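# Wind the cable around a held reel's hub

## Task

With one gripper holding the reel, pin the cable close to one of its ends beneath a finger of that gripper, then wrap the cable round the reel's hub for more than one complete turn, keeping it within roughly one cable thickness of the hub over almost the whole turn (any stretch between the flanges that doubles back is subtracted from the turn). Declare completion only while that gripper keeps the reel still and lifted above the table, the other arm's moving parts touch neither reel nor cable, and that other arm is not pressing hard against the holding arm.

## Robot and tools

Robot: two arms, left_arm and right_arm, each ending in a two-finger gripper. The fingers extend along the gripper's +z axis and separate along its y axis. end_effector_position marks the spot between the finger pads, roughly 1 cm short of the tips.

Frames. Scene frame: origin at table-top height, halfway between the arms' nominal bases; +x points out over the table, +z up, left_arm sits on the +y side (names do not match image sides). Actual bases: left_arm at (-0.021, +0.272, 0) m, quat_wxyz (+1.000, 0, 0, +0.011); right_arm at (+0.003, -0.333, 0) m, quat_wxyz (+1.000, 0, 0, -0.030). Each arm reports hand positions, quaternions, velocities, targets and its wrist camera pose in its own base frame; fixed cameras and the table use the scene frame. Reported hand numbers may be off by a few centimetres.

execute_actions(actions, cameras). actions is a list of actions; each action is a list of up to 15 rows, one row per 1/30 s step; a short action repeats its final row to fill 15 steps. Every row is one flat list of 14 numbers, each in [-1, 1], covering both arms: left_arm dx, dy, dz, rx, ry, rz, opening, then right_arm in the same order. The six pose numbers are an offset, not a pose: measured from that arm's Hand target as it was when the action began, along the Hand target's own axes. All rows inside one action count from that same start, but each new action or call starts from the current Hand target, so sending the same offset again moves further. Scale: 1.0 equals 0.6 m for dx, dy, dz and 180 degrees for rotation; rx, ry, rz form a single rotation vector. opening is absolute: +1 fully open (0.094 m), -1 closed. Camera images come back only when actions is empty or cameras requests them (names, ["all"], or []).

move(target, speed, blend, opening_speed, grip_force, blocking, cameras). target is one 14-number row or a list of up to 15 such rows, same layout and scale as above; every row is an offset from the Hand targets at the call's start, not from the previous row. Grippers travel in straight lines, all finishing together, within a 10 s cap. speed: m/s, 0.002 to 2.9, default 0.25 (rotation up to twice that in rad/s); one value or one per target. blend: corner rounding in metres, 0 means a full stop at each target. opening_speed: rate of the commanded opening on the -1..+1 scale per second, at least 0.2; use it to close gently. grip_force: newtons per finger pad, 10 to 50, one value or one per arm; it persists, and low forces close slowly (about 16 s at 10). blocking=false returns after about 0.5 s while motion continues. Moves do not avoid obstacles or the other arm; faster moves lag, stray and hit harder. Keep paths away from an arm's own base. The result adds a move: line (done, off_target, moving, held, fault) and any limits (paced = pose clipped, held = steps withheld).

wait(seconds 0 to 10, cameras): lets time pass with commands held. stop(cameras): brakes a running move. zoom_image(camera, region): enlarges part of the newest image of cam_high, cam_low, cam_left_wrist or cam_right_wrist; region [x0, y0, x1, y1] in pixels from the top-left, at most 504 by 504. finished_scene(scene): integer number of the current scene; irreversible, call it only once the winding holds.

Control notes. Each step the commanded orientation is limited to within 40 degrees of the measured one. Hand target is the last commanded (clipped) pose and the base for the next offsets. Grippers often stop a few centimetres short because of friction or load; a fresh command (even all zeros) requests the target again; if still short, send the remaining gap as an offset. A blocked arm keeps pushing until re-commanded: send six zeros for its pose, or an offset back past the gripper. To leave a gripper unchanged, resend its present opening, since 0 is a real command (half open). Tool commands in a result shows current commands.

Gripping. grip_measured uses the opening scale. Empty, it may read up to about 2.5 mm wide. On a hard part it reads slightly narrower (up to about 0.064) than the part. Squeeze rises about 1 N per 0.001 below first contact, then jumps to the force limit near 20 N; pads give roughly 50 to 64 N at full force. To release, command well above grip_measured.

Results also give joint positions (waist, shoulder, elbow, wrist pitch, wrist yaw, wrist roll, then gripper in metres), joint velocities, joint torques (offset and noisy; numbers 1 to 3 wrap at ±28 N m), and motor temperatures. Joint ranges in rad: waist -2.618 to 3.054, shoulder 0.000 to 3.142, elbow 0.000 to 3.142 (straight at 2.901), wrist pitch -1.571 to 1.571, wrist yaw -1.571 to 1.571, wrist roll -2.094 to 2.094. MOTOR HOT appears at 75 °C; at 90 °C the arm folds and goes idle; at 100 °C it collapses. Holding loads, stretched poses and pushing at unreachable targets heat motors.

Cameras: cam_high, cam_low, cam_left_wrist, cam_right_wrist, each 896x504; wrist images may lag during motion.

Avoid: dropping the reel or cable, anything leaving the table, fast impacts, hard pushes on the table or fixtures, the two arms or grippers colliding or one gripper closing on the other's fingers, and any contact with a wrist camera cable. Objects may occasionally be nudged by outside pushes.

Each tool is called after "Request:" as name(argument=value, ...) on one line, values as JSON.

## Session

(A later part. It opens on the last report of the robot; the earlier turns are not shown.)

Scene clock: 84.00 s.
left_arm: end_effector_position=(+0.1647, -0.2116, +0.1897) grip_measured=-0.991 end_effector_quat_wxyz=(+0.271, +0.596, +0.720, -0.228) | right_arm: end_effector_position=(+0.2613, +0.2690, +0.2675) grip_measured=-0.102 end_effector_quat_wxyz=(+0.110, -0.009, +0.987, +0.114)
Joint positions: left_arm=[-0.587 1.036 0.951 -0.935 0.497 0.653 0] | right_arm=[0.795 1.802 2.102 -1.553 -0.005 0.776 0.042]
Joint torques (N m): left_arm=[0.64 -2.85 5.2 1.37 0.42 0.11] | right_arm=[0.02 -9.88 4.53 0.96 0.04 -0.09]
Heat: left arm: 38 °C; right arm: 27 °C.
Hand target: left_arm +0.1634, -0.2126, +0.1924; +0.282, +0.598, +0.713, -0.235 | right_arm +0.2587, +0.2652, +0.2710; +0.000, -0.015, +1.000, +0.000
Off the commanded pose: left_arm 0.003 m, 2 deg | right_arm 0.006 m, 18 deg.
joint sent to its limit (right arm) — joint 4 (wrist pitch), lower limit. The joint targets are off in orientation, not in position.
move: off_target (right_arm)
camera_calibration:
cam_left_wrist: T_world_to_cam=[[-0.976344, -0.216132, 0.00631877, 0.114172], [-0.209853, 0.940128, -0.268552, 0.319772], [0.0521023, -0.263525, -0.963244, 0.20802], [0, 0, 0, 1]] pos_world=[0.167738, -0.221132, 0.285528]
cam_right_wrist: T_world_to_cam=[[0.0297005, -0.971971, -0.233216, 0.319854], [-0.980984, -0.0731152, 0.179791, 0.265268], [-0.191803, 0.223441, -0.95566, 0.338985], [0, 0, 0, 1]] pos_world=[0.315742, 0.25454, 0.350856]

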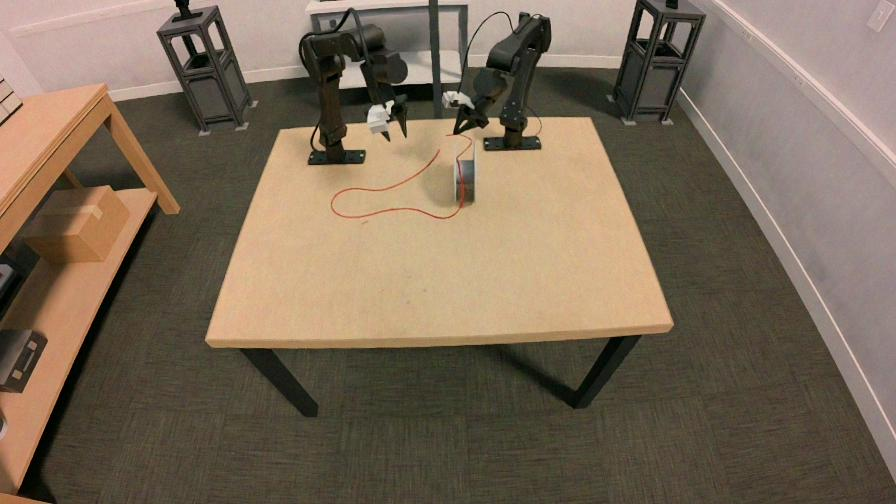

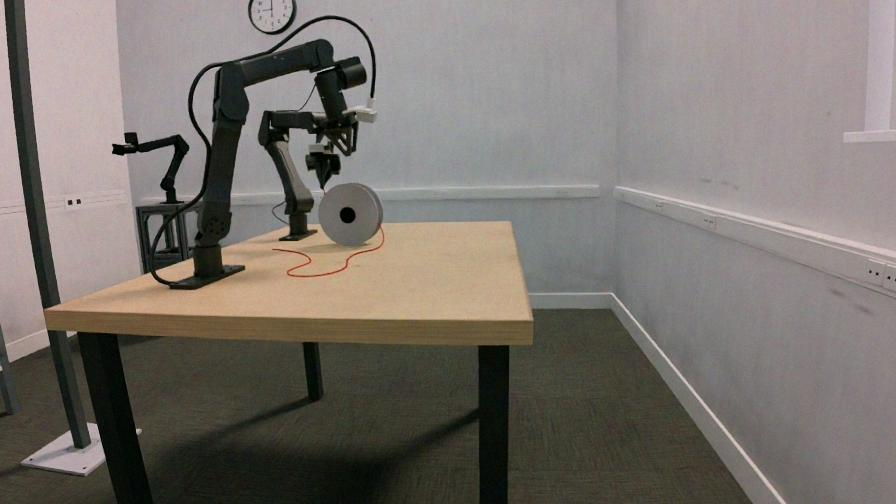

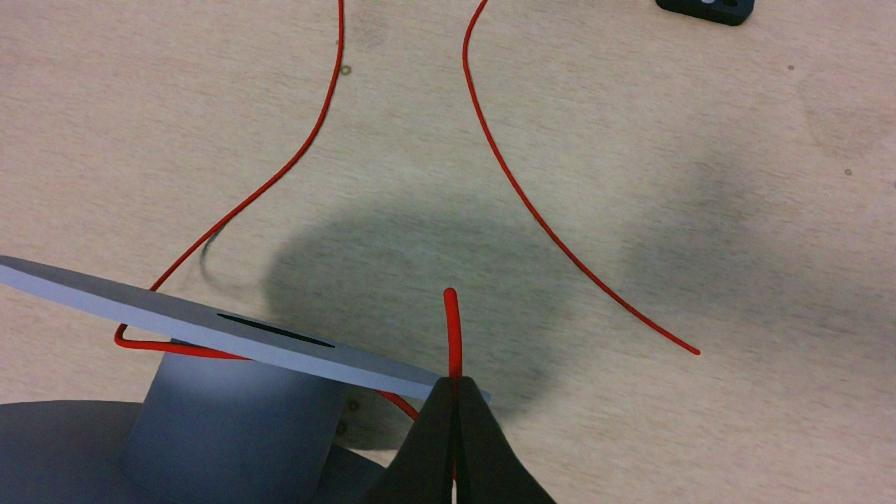

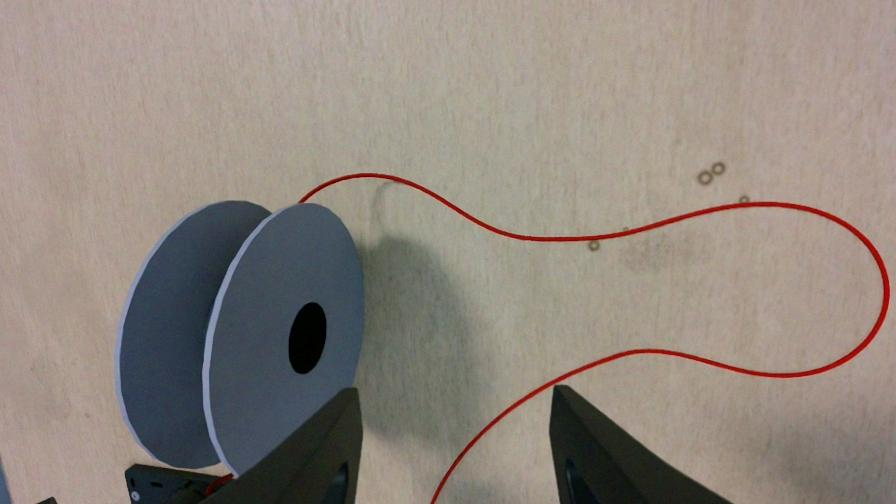

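Request:
move(target=[0.11,-0.026,0.153,0,0,0,-1,0,0,0,0,0,0,-0.1], speed=0.1, cameras=["all"])

Request:
zoom_image(camera="cam_high", region=[390, 100, 540, 250])

Scene clock: 88.90 s.
left_arm: end_effector_position=(+0.1530, -0.2278, +0.0822) grip_measured=-0.991 end_effector_quat_wxyz=(+0.281, +0.597, +0.715, -0.231) | right_arm: end_effector_position=(+0.2613, +0.2690, +0.2675) grip_measured=-0.102 end_effector_quat_wxyz=(+0.110, -0.009, +0.987, +0.114)
Joint positions: left_arm=[-0.697 1.044 0.503 -0.41 0.444 0.551 0] | right_arm=[0.795 1.802 2.102 -1.553 -0.005 0.776 0.042]
Joint torques (N m): left_arm=[-0.58 -1.66 5.29 1.51 0.28 -0.06] | right_arm=[0.03 -9.8 4.57 0.97 0.07 -0.09]
Heat: left arm: 37 °C; right arm: 27 °C.
Hand target: left_arm +0.1508, -0.2294, +0.0802; +0.282, +0.598, +0.713, -0.235 | right_arm +0.2587, +0.2652, +0.2710; +0.000, -0.015, +1.000, +0.000
Off the commanded pose: left_arm 0.003 m, 1 deg | right_arm 0.006 m, 18 deg.
joint sent to its limit (right arm) — joint 4 (wrist pitch), lower limit. The joint targets are off in orientation, not in position.
move: off_target (right_arm)
camera_calibration:
cam_left_wrist: T_world_to_cam=[[-0.977334, -0.211668, -0.0038185, 0.101868], [-0.201582, 0.935969, -0.288663, 0.30303], [0.0646748, -0.28135, -0.957423, 0.0942698], [0, 0, 0, 1]] pos_world=[0.154548, -0.235541, 0.178118]
cam_right_wrist: T_world_to_cam=[[0.0297005, -0.971971, -0.233216, 0.319854], [-0.980984, -0.0731152, 0.179791, 0.265268], [-0.191803, 0.223441, -0.95566, 0.338985], [0, 0, 0, 1]] pos_world=[0.315742, 0.25454, 0.350856]

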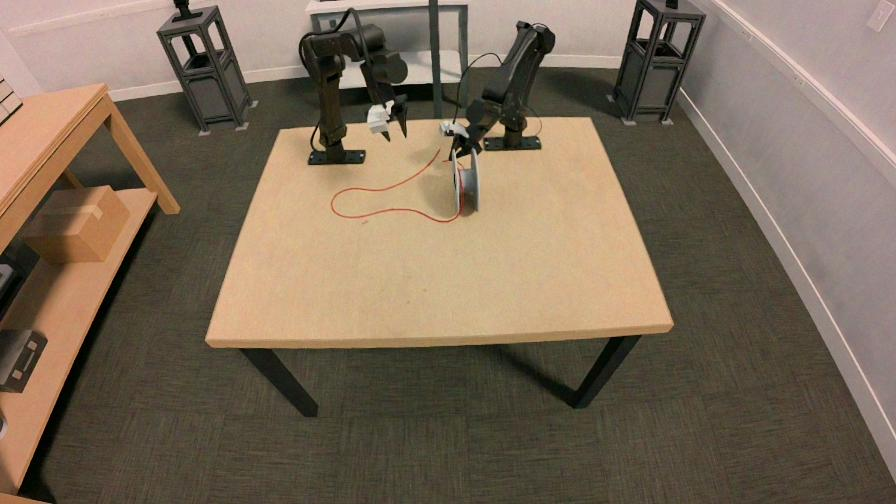

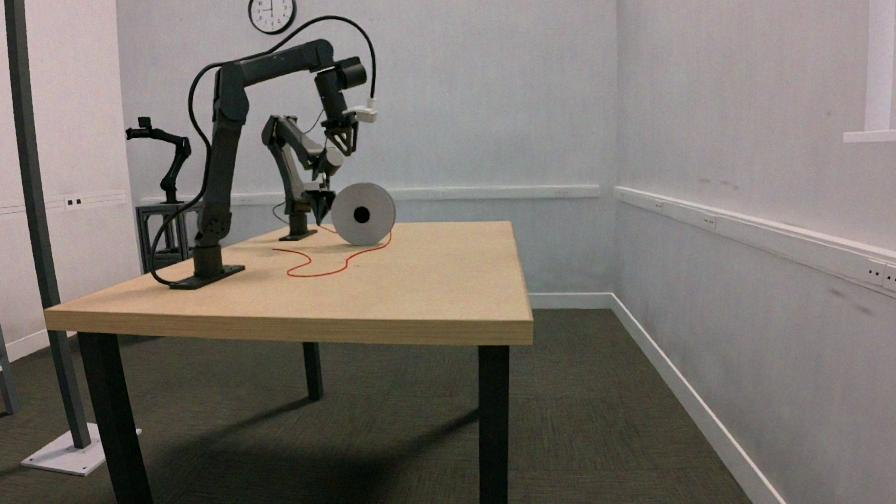

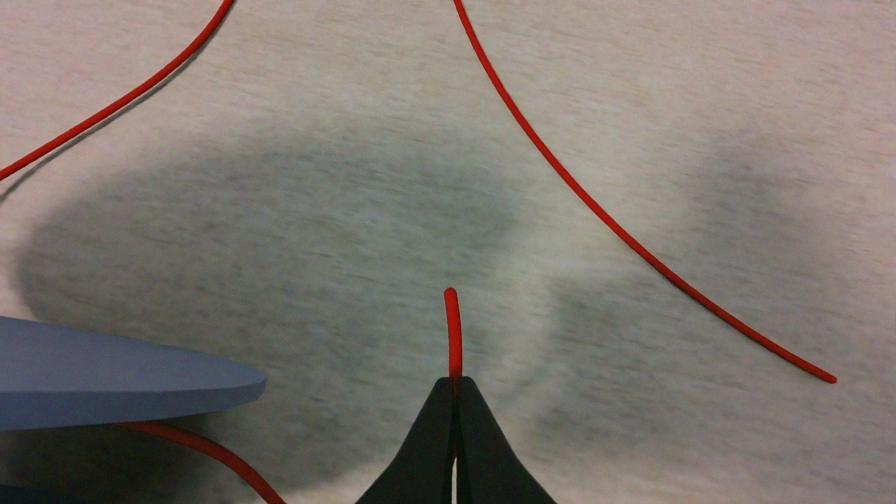

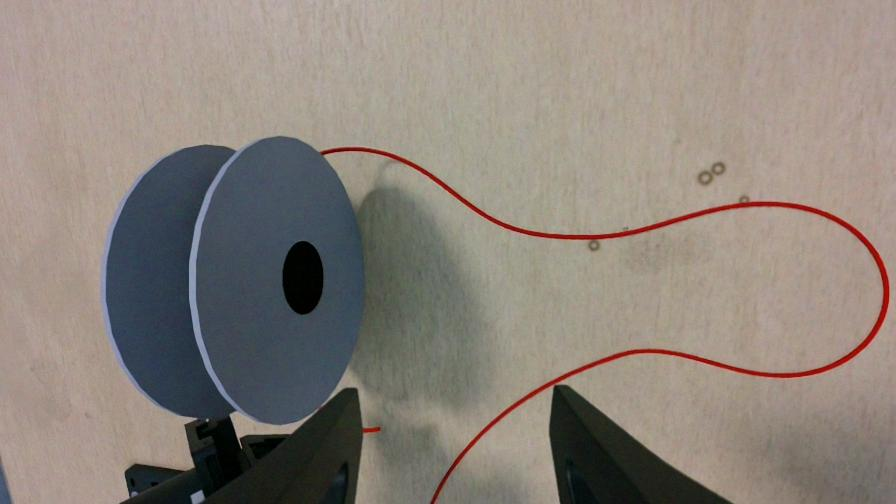

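Scaled by 3.360 from the camera's 896x504 image, which has a finer 1280x720 frame.

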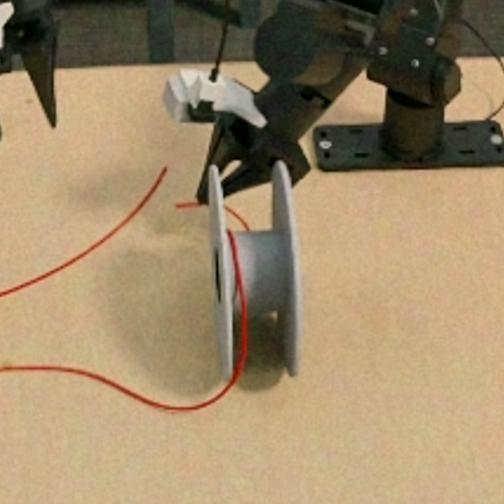

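Request:
move(target=[[0.04,0,0.04,0,0,0,-1,0,0,0,0,0,0,-0.1],[0.04,0,0.04,0,0,0,-0.6,0,0,0,0,0,0,-0.1],[0.0,0,-0.12,0,0,0,-0.6,0,0,0,0,0,0,-0.1]], speed=0.08, opening_speed=0.5, cameras=["all"])

Request:
zoom_image(camera="cam_high", region=[390, 100, 540, 250])

Scene clock: 94.20 s.
left_arm: end_effector_position=(+0.1391, -0.1773, +0.1177) grip_measured=-0.601 end_effector_quat_wxyz=(+0.263, +0.596, +0.723, -0.230) | right_arm: end_effector_position=(+0.2613, +0.2690, +0.2675) grip_measured=-0.102 end_effector_quat_wxyz=(+0.110, -0.009, +0.987, +0.114)
Joint positions: left_arm=[-0.478 0.871 0.615 -0.837 0.552 0.762 0.019] | right_arm=[0.795 1.802 2.102 -1.553 -0.005 0.776 0.042]
Joint torques (N m): left_arm=[0.8 -1.18 8.62 1.06 0.48 0.07] | right_arm=[-0.03 -9.8 4.56 0.97 0.03 -0.08]
Motor temperatures (°C): left_arm=[20 35 23 23 20 19 19] | right_arm=[22 26 27 24 22 19 21]
Heat: left arm: 35 °C; right arm: 27 °C.
Hand target: left_arm +0.1421, -0.1811, +0.1329; +0.282, +0.598, +0.713, -0.235 | right_arm +0.2587, +0.2652, +0.2710; +0.000, -0.015, +1.000, +0.000
Off the commanded pose: left_arm 0.016 m, 3 deg | right_arm 0.006 m, 18 deg.
joint sent to its limit (right arm) — joint 4 (wrist pitch), lower limit. The joint targets are off in orientation, not in position.
move: off_target (left_arm, right_arm)
camera_calibration:
cam_left_wrist: T_world_to_cam=[[-0.976063, -0.216527, 0.0204267, 0.0952062], [-0.214411, 0.942251, -0.257276, 0.2625], [0.03646, -0.255497, -0.966122, 0.153026], [0, 0, 0, 1]] pos_world=[0.143631, -0.187628, 0.213432]
cam_right_wrist: T_world_to_cam=[[0.0297005, -0.971971, -0.233216, 0.319854], [-0.980984, -0.0731152, 0.179791, 0.265268], [-0.191803, 0.223441, -0.95566, 0.338985], [0, 0, 0, 1]] pos_world=[0.315742, 0.25454, 0.350856]

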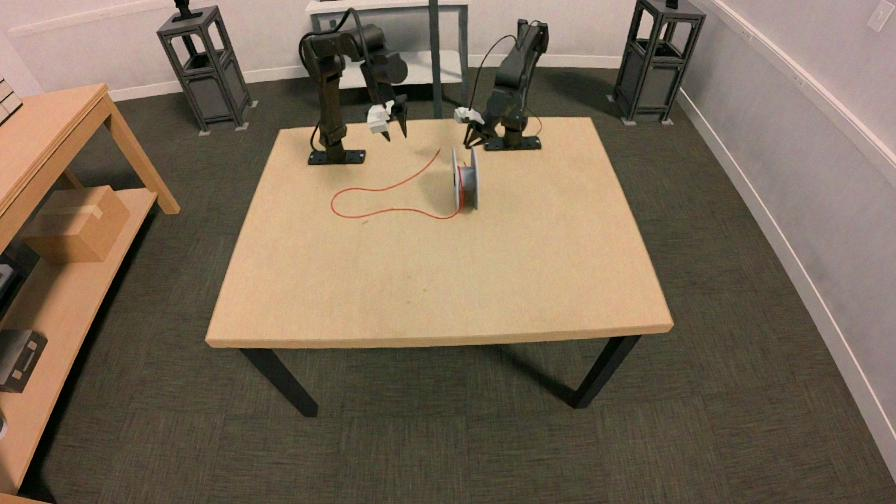

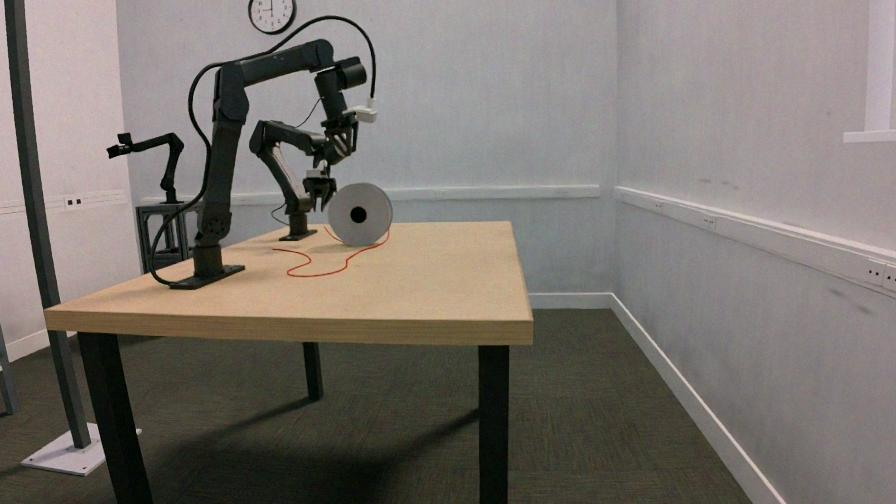

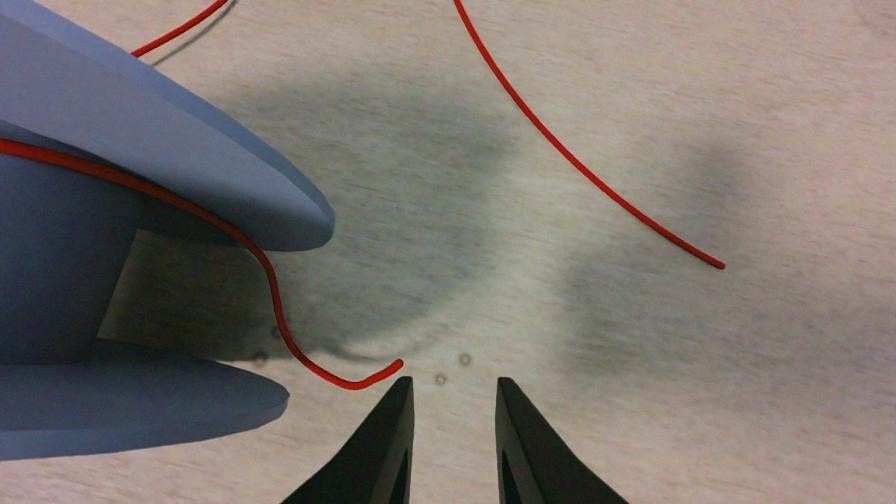

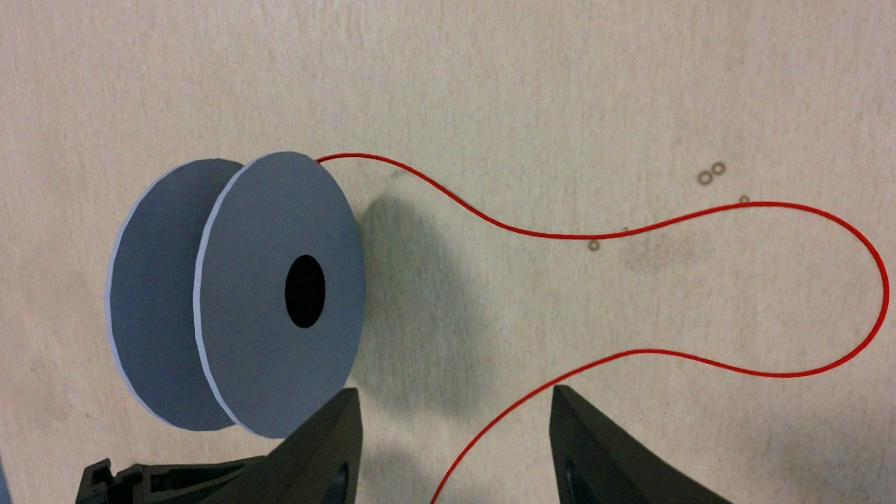

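Scaled by 3.360 from the camera's 896x504 image, which has a finer 1280x720 frame.

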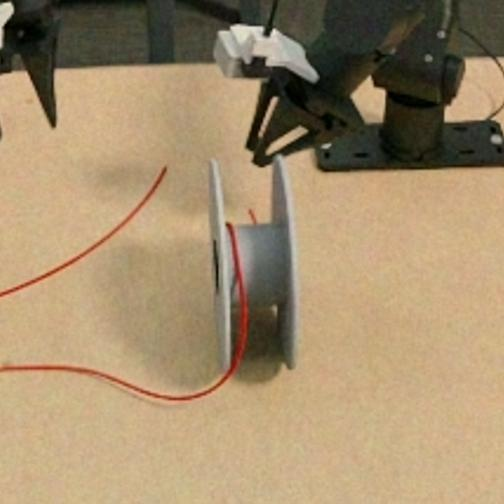

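Request:
move(target=[-0.09,0.215,-0.365,0,0,0,-0.6,0.258,0.292,0.033,0,-0.361,0,0.36], speed=0.25, cameras=["all"])

Scene clock: 104.17 s.
left_arm: end_effector_position=(+0.2501, -0.0485, +0.3211) grip_measured=-0.601 end_effector_quat_wxyz=(+0.379, +0.540, +0.744, -0.102) | right_arm: end_effector_position=(+0.0950, +0.4338, +0.2487) grip_measured=+0.358 end_effector_quat_wxyz=(+0.525, -0.050, +0.848, +0.058)
Joint positions: left_arm=[0.298 1.269 1.62 -1.55 0.735 1.41 0.019] | right_arm=[1.726 2.152 2.15 -1.541 1.113 1.592 0.064]
Joint torques (N m): left_arm=[0.73 -2.11 6.94 0.87 0.58 -0.01] | right_arm=[-0.29 -10.36 7.2 0.18 0.78 0.24]
Heat: left arm: 33 °C; right arm: 27 °C.
Hand target: left_arm +0.2494, -0.0504, +0.3301; +0.282, +0.598, +0.713, -0.235 | right_arm +0.0986, +0.4357, +0.2511; +0.537, -0.013, +0.844, +0.008
Off the commanded pose: left_arm 0.009 m, 20 deg | right_arm 0.005 m, 7 deg.
joint sent to its limit (left arm) — joint 4 (wrist pitch), lower limit. The joint targets are off in orientation, not in position.
joint sent to its limit (right arm) — joint 4 (wrist pitch), lower limit. The joint targets are off in orientation, not in position.
move: off_target (left_arm, right_arm)
camera_calibration:
cam_left_wrist: T_world_to_cam=[[-0.868667, -0.424628, -0.255164, 0.27883], [-0.34131, 0.886307, -0.312997, 0.264232], [0.359061, -0.1848, -0.914836, 0.284538], [0, 0, 0, 1]] pos_world=[0.230229, -0.0632092, 0.414157]
cam_right_wrist: T_world_to_cam=[[0.14434, -0.987537, -0.0627389, 0.434145], [-0.760997, -0.070255, -0.64494, 0.300534], [0.632495, 0.140835, -0.761654, 0.161725], [0, 0, 0, 1]] pos_world=[0.0637508, 0.427072, 0.344242]

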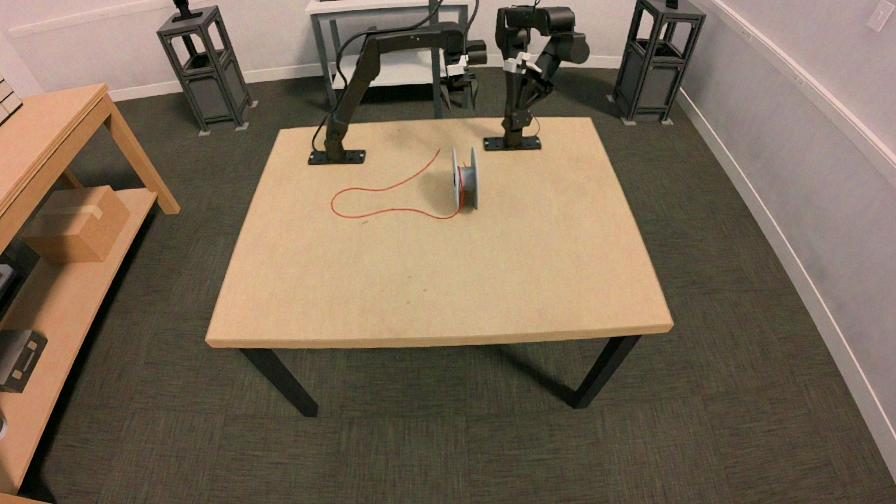

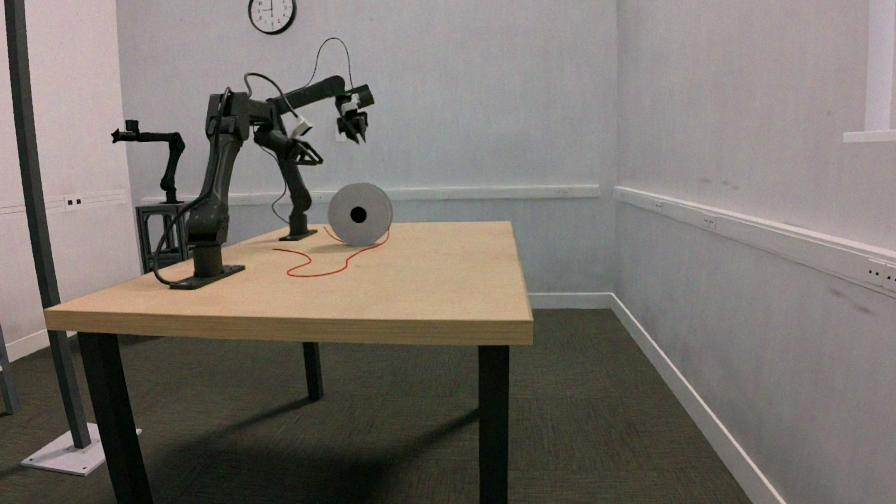

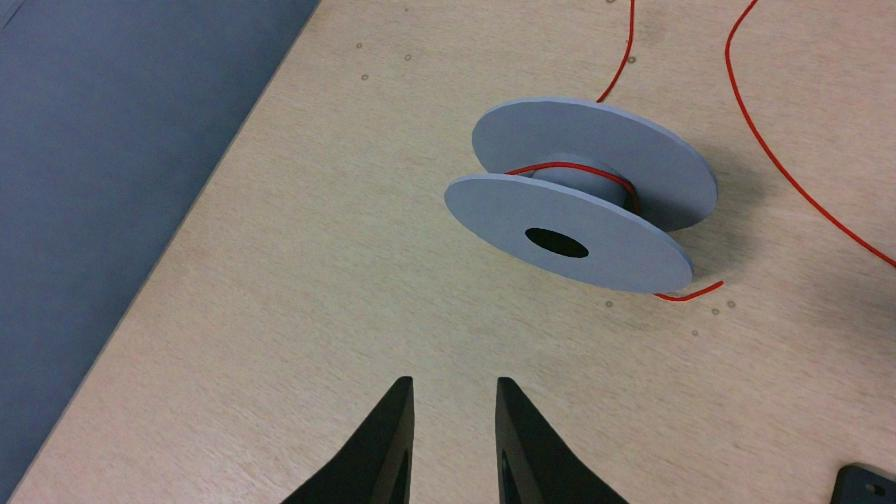

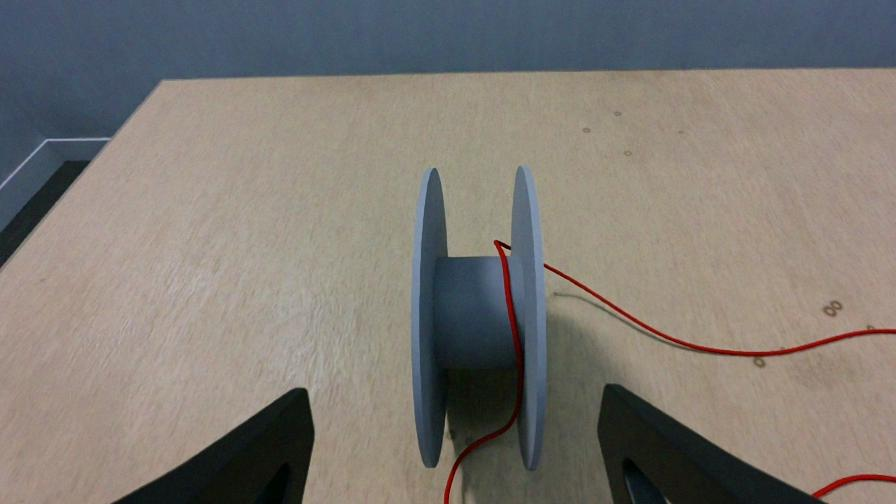

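Request:
move(target=[0,0,0,0,0,0,-0.6,0.205,-0.03,0.073,0,0,0,0.25], speed=0.15, cameras=["cam_low","cam_high","cam_right_wrist"])

Scene clock: 108.50 s.
left_arm: end_effector_position=(+0.2501, -0.0485, +0.3211) grip_measured=-0.601 end_effector_quat_wxyz=(+0.379, +0.540, +0.744, -0.102) | right_arm: end_effector_position=(+0.0877, +0.4140, +0.1270) grip_measured=+0.251 end_effector_quat_wxyz=(+0.529, -0.015, +0.849, +0.003)
Joint positions: left_arm=[0.298 1.269 1.62 -1.55 0.735 1.41 0.019] | right_arm=[1.747 2.271 1.844 -1.445 1.091 1.895 0.059]
Joint torques (N m): left_arm=[0.49 -2.11 6.86 0.82 0.58 0.01] | right_arm=[0.46 -10.93 5.16 -0.12 0.68 0.21]
Heat: left arm: 32 °C; right arm: 27 °C.
Hand target: left_arm +0.2494, -0.0503, +0.3301; +0.282, +0.598, +0.713, -0.235 | right_arm +0.0867, +0.4172, +0.1211; +0.537, -0.013, +0.844, +0.008
Off the commanded pose: left_arm 0.009 m, 20 deg | right_arm 0.007 m, 1 deg.
joint sent to its limit (left arm) — joint 4 (wrist pitch), lower limit. The joint targets are off in orientation, not in position.
move: off_target (left_arm)
camera_calibration:
cam_right_wrist: T_world_to_cam=[[0.027843, -0.999596, -0.00569235, 0.415834], [-0.76218, -0.0175448, -0.647127, 0.193682], [0.646766, 0.0223565, -0.762361, 0.124305], [0, 0, 0, 1]] pos_world=[0.0556463, 0.416285, 0.222469]
Images, in order (width x height): cam_high 896x504, cam_low 896x504, cam_right_wrist 896x504.

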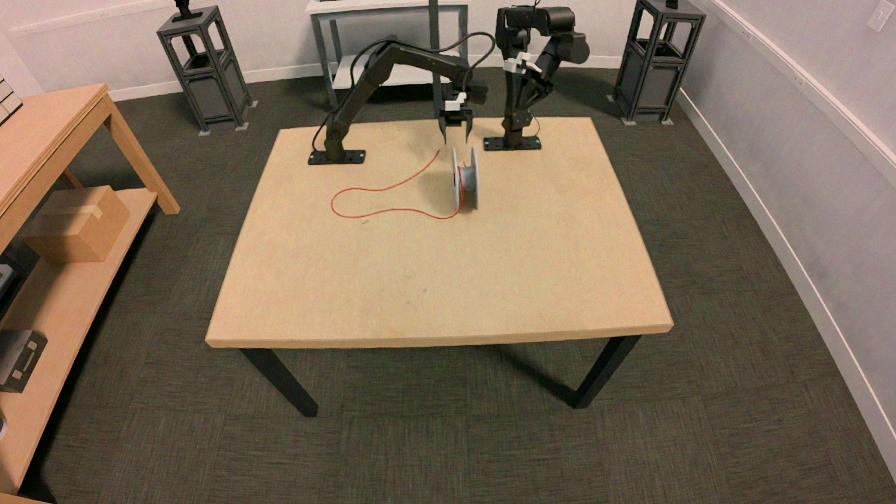

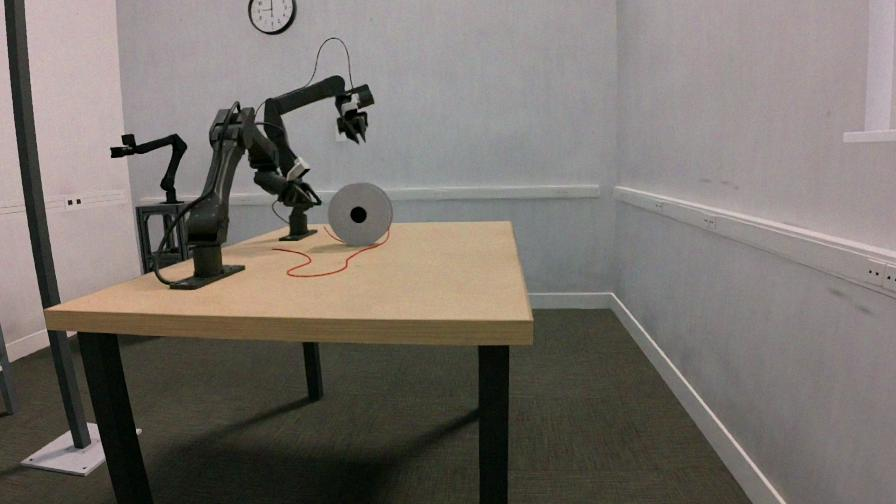

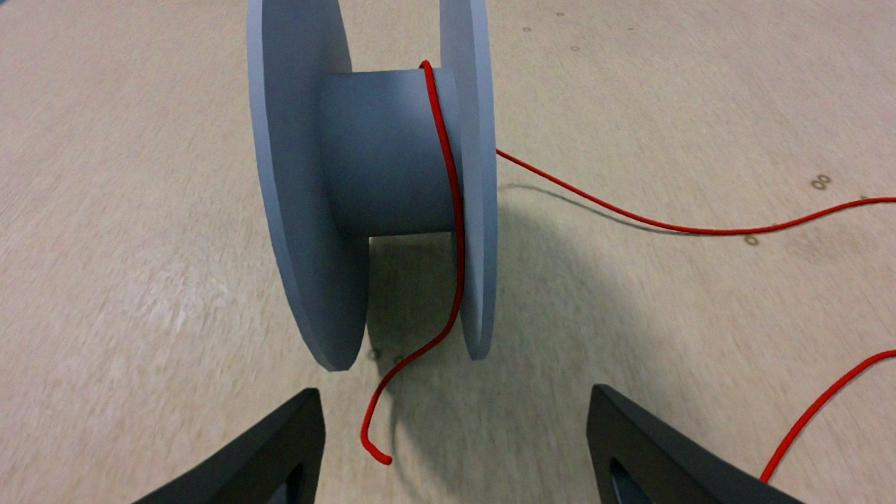

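Request:
move(target=[0,0,0,0,0,0,-0.6,0.047,-0.02,0.163,0,0,0,0.25], speed=0.08, cameras=["cam_low","cam_right_wrist"])

Scene clock: 111.97 s.
left_arm: end_effector_position=(+0.2501, -0.0485, +0.3211) grip_measured=-0.601 end_effector_quat_wxyz=(+0.379, +0.540, +0.744, -0.102) | right_arm: end_effector_position=(+0.1612, +0.4066, +0.0399) grip_measured=+0.251 end_effector_quat_wxyz=(+0.527, -0.022, +0.850, -0.006)
Joint positions: left_arm=[0.298 1.269 1.62 -1.55 0.735 1.41 0.019] | right_arm=[1.569 2.258 1.466 -0.746 1.109 1.497 0.059]
Joint torques (N m): left_arm=[0.49 -2.09 6.86 0.82 0.57 -0.05] | right_arm=[-0.13 -15.16 4.3 0.52 0.77 0.04]
Heat: left arm: 32 °C; right arm: 28 °C.
Hand target: left_arm +0.2494, -0.0503, +0.3301; +0.282, +0.598, +0.713, -0.235 | right_arm +0.1638, +0.4074, +0.0542; +0.537, -0.013, +0.844, +0.008
Off the commanded pose: left_arm 0.009 m, 20 deg | right_arm 0.014 m, 2 deg.
joint sent to its limit (left arm) — joint 4 (wrist pitch), lower limit. The joint targets are off in orientation, not in position.
move: off_target (left_arm, right_arm)
camera_calibration:
cam_right_wrist: T_world_to_cam=[[0.0303178, -0.999402, 0.0165985, 0.404605], [-0.764944, -0.0338879, -0.643205, 0.200091], [0.643383, 0.00680364, -0.765514, 0.0174688], [0, 0, 0, 1]] pos_world=[0.129553, 0.411026, 0.135356]
Images, in order (width x height): cam_low 896x504, cam_right_wrist 896x504.

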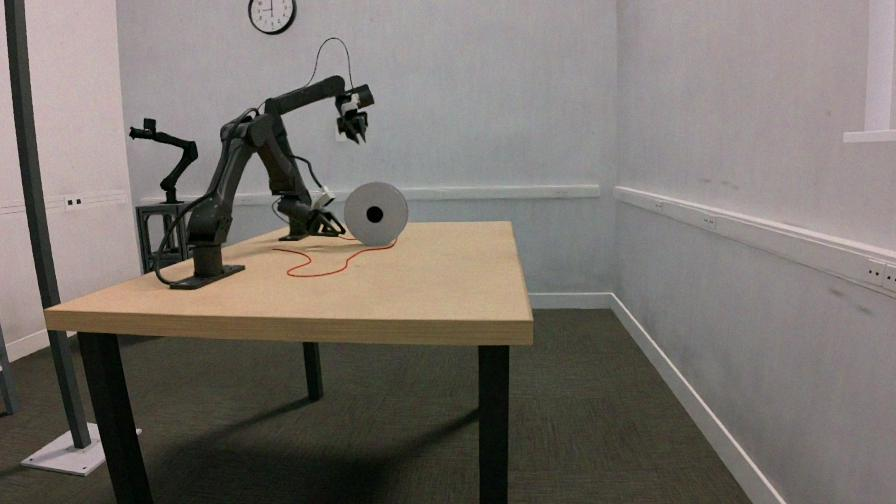

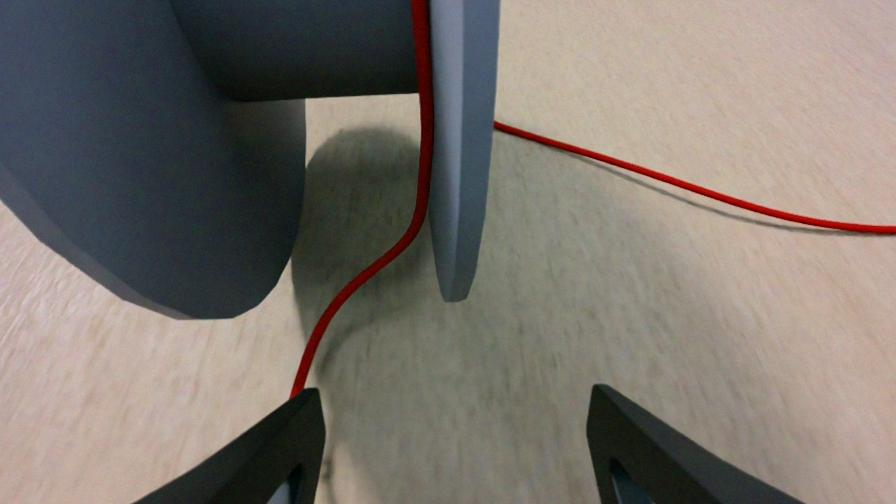

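Request:
move(target=[0,0,0,0,0,0,-0.6,-0.064,0.006,0.07,0,0,0,0.25], speed=0.08, cameras=["cam_low","cam_right_wrist"])

Scene clock: 114.17 s.
left_arm: end_effector_position=(+0.2501, -0.0485, +0.3211) grip_measured=-0.601 end_effector_quat_wxyz=(+0.379, +0.540, +0.744, -0.102) | right_arm: end_effector_position=(+0.2166, +0.4133, +0.0579) grip_measured=+0.251 end_effector_quat_wxyz=(+0.530, -0.022, +0.848, -0.004)
Joint positions: left_arm=[0.298 1.269 1.62 -1.55 0.735 1.41 0.019] | right_arm=[1.436 2.201 1.43 -0.497 1.093 1.199 0.059]
Joint torques (N m): left_arm=[0.55 -1.96 6.98 0.78 0.58 -0.04] | right_arm=[-0.03 -15.12 4.74 1 0.62 0.03]
Heat: left arm: 31 °C; right arm: 28 °C.
Hand target: left_arm +0.2494, -0.0503, +0.3301; +0.282, +0.598, +0.713, -0.235 | right_arm +0.2178, +0.4127, +0.0711; +0.537, -0.013, +0.844, +0.008
Off the commanded pose: left_arm 0.009 m, 20 deg | right_arm 0.013 m, 2 deg.
joint sent to its limit (left arm) — joint 4 (wrist pitch), lower limit. The joint targets are off in orientation, not in position.
move: off_target (left_arm, right_arm)
camera_calibration:
cam_right_wrist: T_world_to_cam=[[0.0328336, -0.999378, 0.0128897, 0.409026], [-0.760315, -0.0333462, -0.648698, 0.253333], [0.648724, 0.0114988, -0.760937, -0.0077872], [0, 0, 0, 1]] pos_world=[0.184235, 0.417309, 0.153138]
Images, in order (width x height): cam_low 896x504, cam_right_wrist 896x504.

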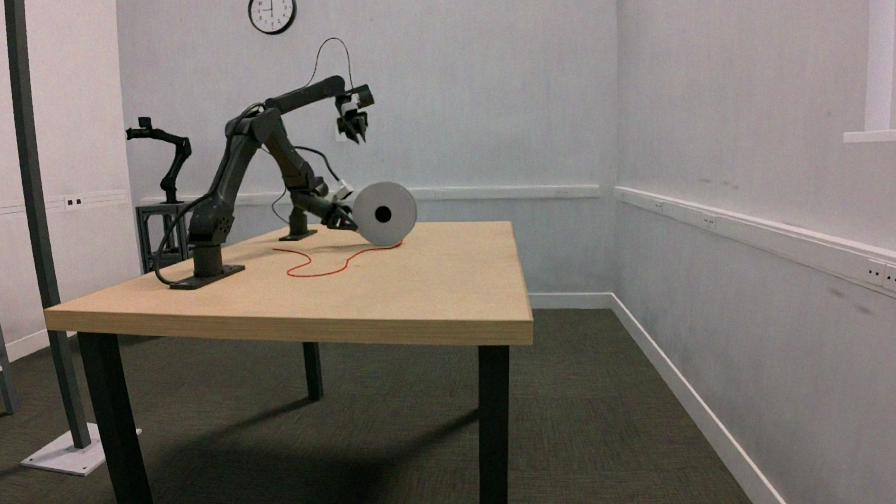

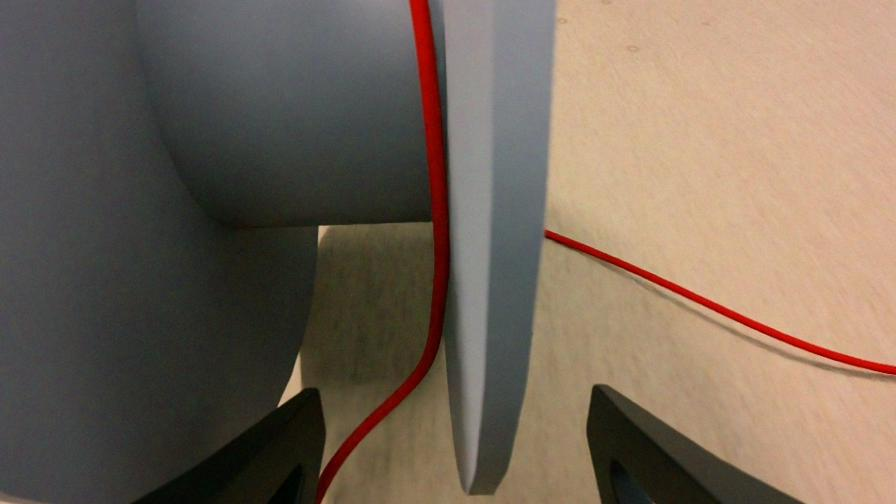

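Request:
move(target=[[0,0,0,0,0,0,-0.6,0,-0.014,-0.01,0,0,0,-0.1],[0,0,0,0,0,0,-0.6,-0.012,-0.014,0.03,0,0,0,-0.1]], speed=0.08, cameras=["cam_low","cam_right_wrist"])

Scene clock: 116.73 s.
left_arm: end_effector_position=(+0.2501, -0.0485, +0.3211) grip_measured=-0.601 end_effector_quat_wxyz=(+0.379, +0.540, +0.744, -0.102) | right_arm: end_effector_position=(+0.2371, +0.4059, +0.0609) grip_measured=-0.098 end_effector_quat_wxyz=(+0.531, -0.019, +0.847, +0.000)
Joint positions: left_arm=[0.298 1.269 1.62 -1.55 0.735 1.41 0.019] | right_arm=[1.384 2.164 1.367 -0.37 1.076 1.096 0.042]
Joint torques (N m): left_arm=[0.53 -2.06 6.89 0.85 0.61 -0.01] | right_arm=[0.09 -14.12 4.71 1.13 0.58 0.03]
Heat: left arm: 31 °C; right arm: 29 °C.
Hand target: left_arm +0.2494, -0.0503, +0.3301; +0.282, +0.598, +0.713, -0.235 | right_arm +0.2375, +0.4050, +0.0702; +0.537, -0.013, +0.844, +0.008
Off the commanded pose: left_arm 0.009 m, 20 deg | right_arm 0.009 m, 1 deg.
joint sent to its limit (left arm) — joint 4 (wrist pitch), lower limit. The joint targets are off in orientation, not in position.
move: off_target (left_arm)
camera_calibration:
cam_right_wrist: T_world_to_cam=[[0.0319288, -0.999486, 0.00282222, 0.401808], [-0.758896, -0.0260805, -0.650689, 0.267485], [0.650428, 0.018634, -0.759339, -0.022088], [0, 0, 0, 1]] pos_world=[0.204531, 0.40899, 0.156143]
Images, in order (width x height): cam_low 896x504, cam_right_wrist 896x504.

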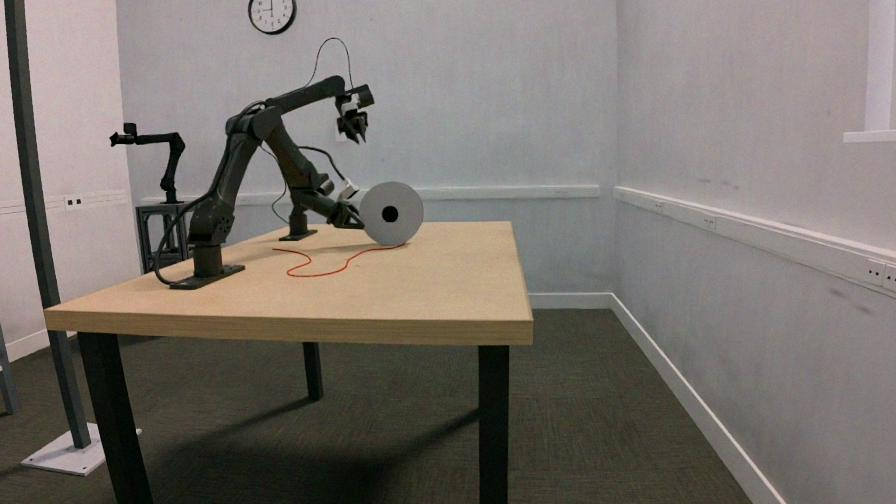

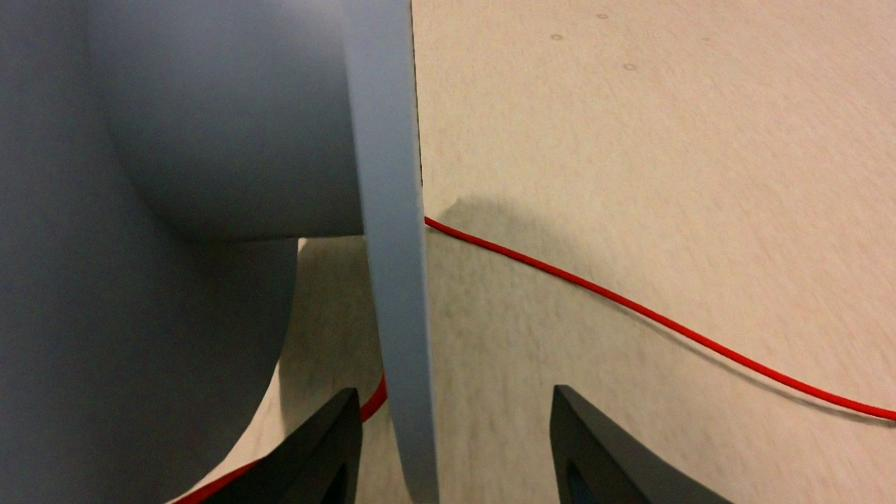

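Request:
move(target=[0,0,0,0,0,0,-0.6,-0.02,0.014,0.042,0,0,0,-0.1], speed=0.06, cameras=["cam_low","cam_right_wrist"])

Request:
zoom_image(camera="cam_right_wrist", region=[240, 250, 640, 504])

Scene clock: 119.10 s.
left_arm: end_effector_position=(+0.2501, -0.0485, +0.3211) grip_measured=-0.601 end_effector_quat_wxyz=(+0.379, +0.540, +0.744, -0.102) | right_arm: end_effector_position=(+0.2628, +0.4093, +0.0669) grip_measured=-0.098 end_effector_quat_wxyz=(+0.531, -0.019, +0.847, +0.002)
Joint positions: left_arm=[0.298 1.269 1.62 -1.55 0.735 1.41 0.019] | right_arm=[1.325 2.164 1.379 -0.279 1.05 0.984 0.042]
Joint torques (N m): left_arm=[0.64 -2.22 7.1 0.82 0.58 0.01] | right_arm=[-0.02 -11.51 7.3 1.32 0.58 0]
Heat: left arm: 31 °C; right arm: 29 °C.
Hand target: left_arm +0.2494, -0.0503, +0.3301; +0.282, +0.598, +0.713, -0.235 | right_arm +0.2652, +0.4142, +0.0704; +0.537, -0.013, +0.844, +0.008
Off the commanded pose: left_arm 0.009 m, 20 deg | right_arm 0.006 m, 1 deg.
joint sent to its limit (left arm) — joint 4 (wrist pitch), lower limit. The joint targets are off in orientation, not in position.
move: off_target (left_arm)
camera_calibration:
cam_right_wrist: T_world_to_cam=[[0.0334612, -0.999439, -0.00158898, 0.404201], [-0.757903, -0.0243381, -0.651913, 0.290141], [0.651509, 0.0230181, -0.758292, -0.0364573], [0, 0, 0, 1]] pos_world=[0.230126, 0.411875, 0.162144]
Images, in order (width x height): cam_low 896x504, cam_right_wrist 896x504.

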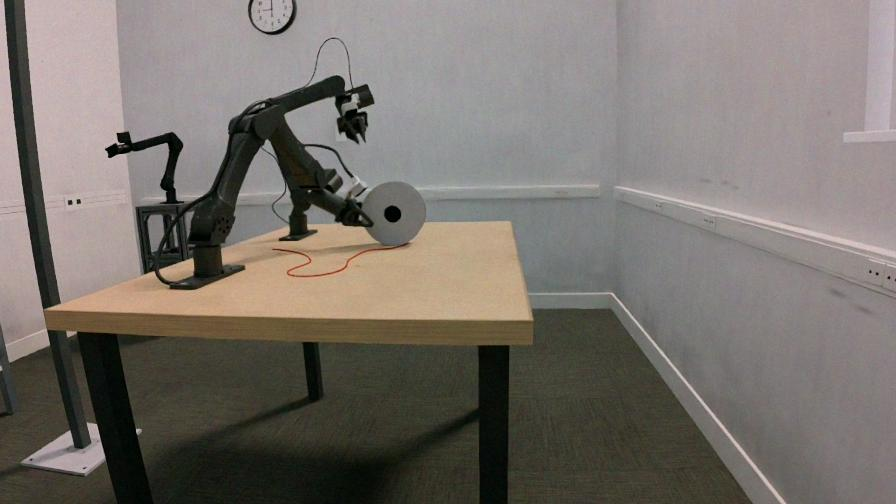

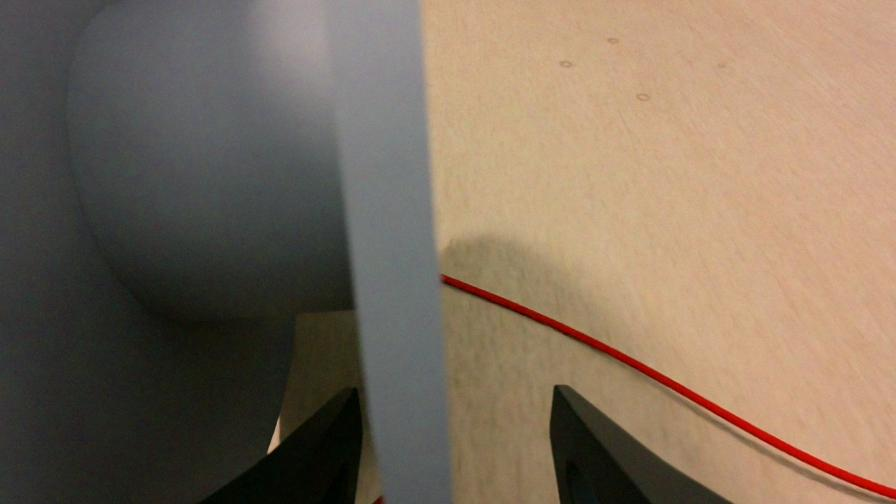

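Scaled by 1.260 from the camera's 896x504 image, which has a finer 1280x720 frame.

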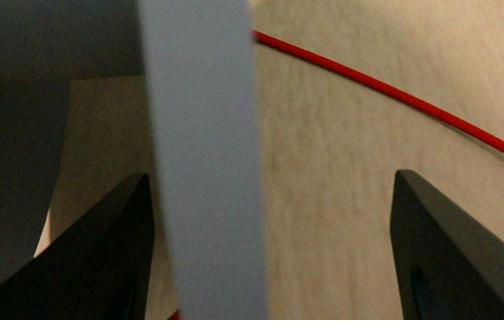

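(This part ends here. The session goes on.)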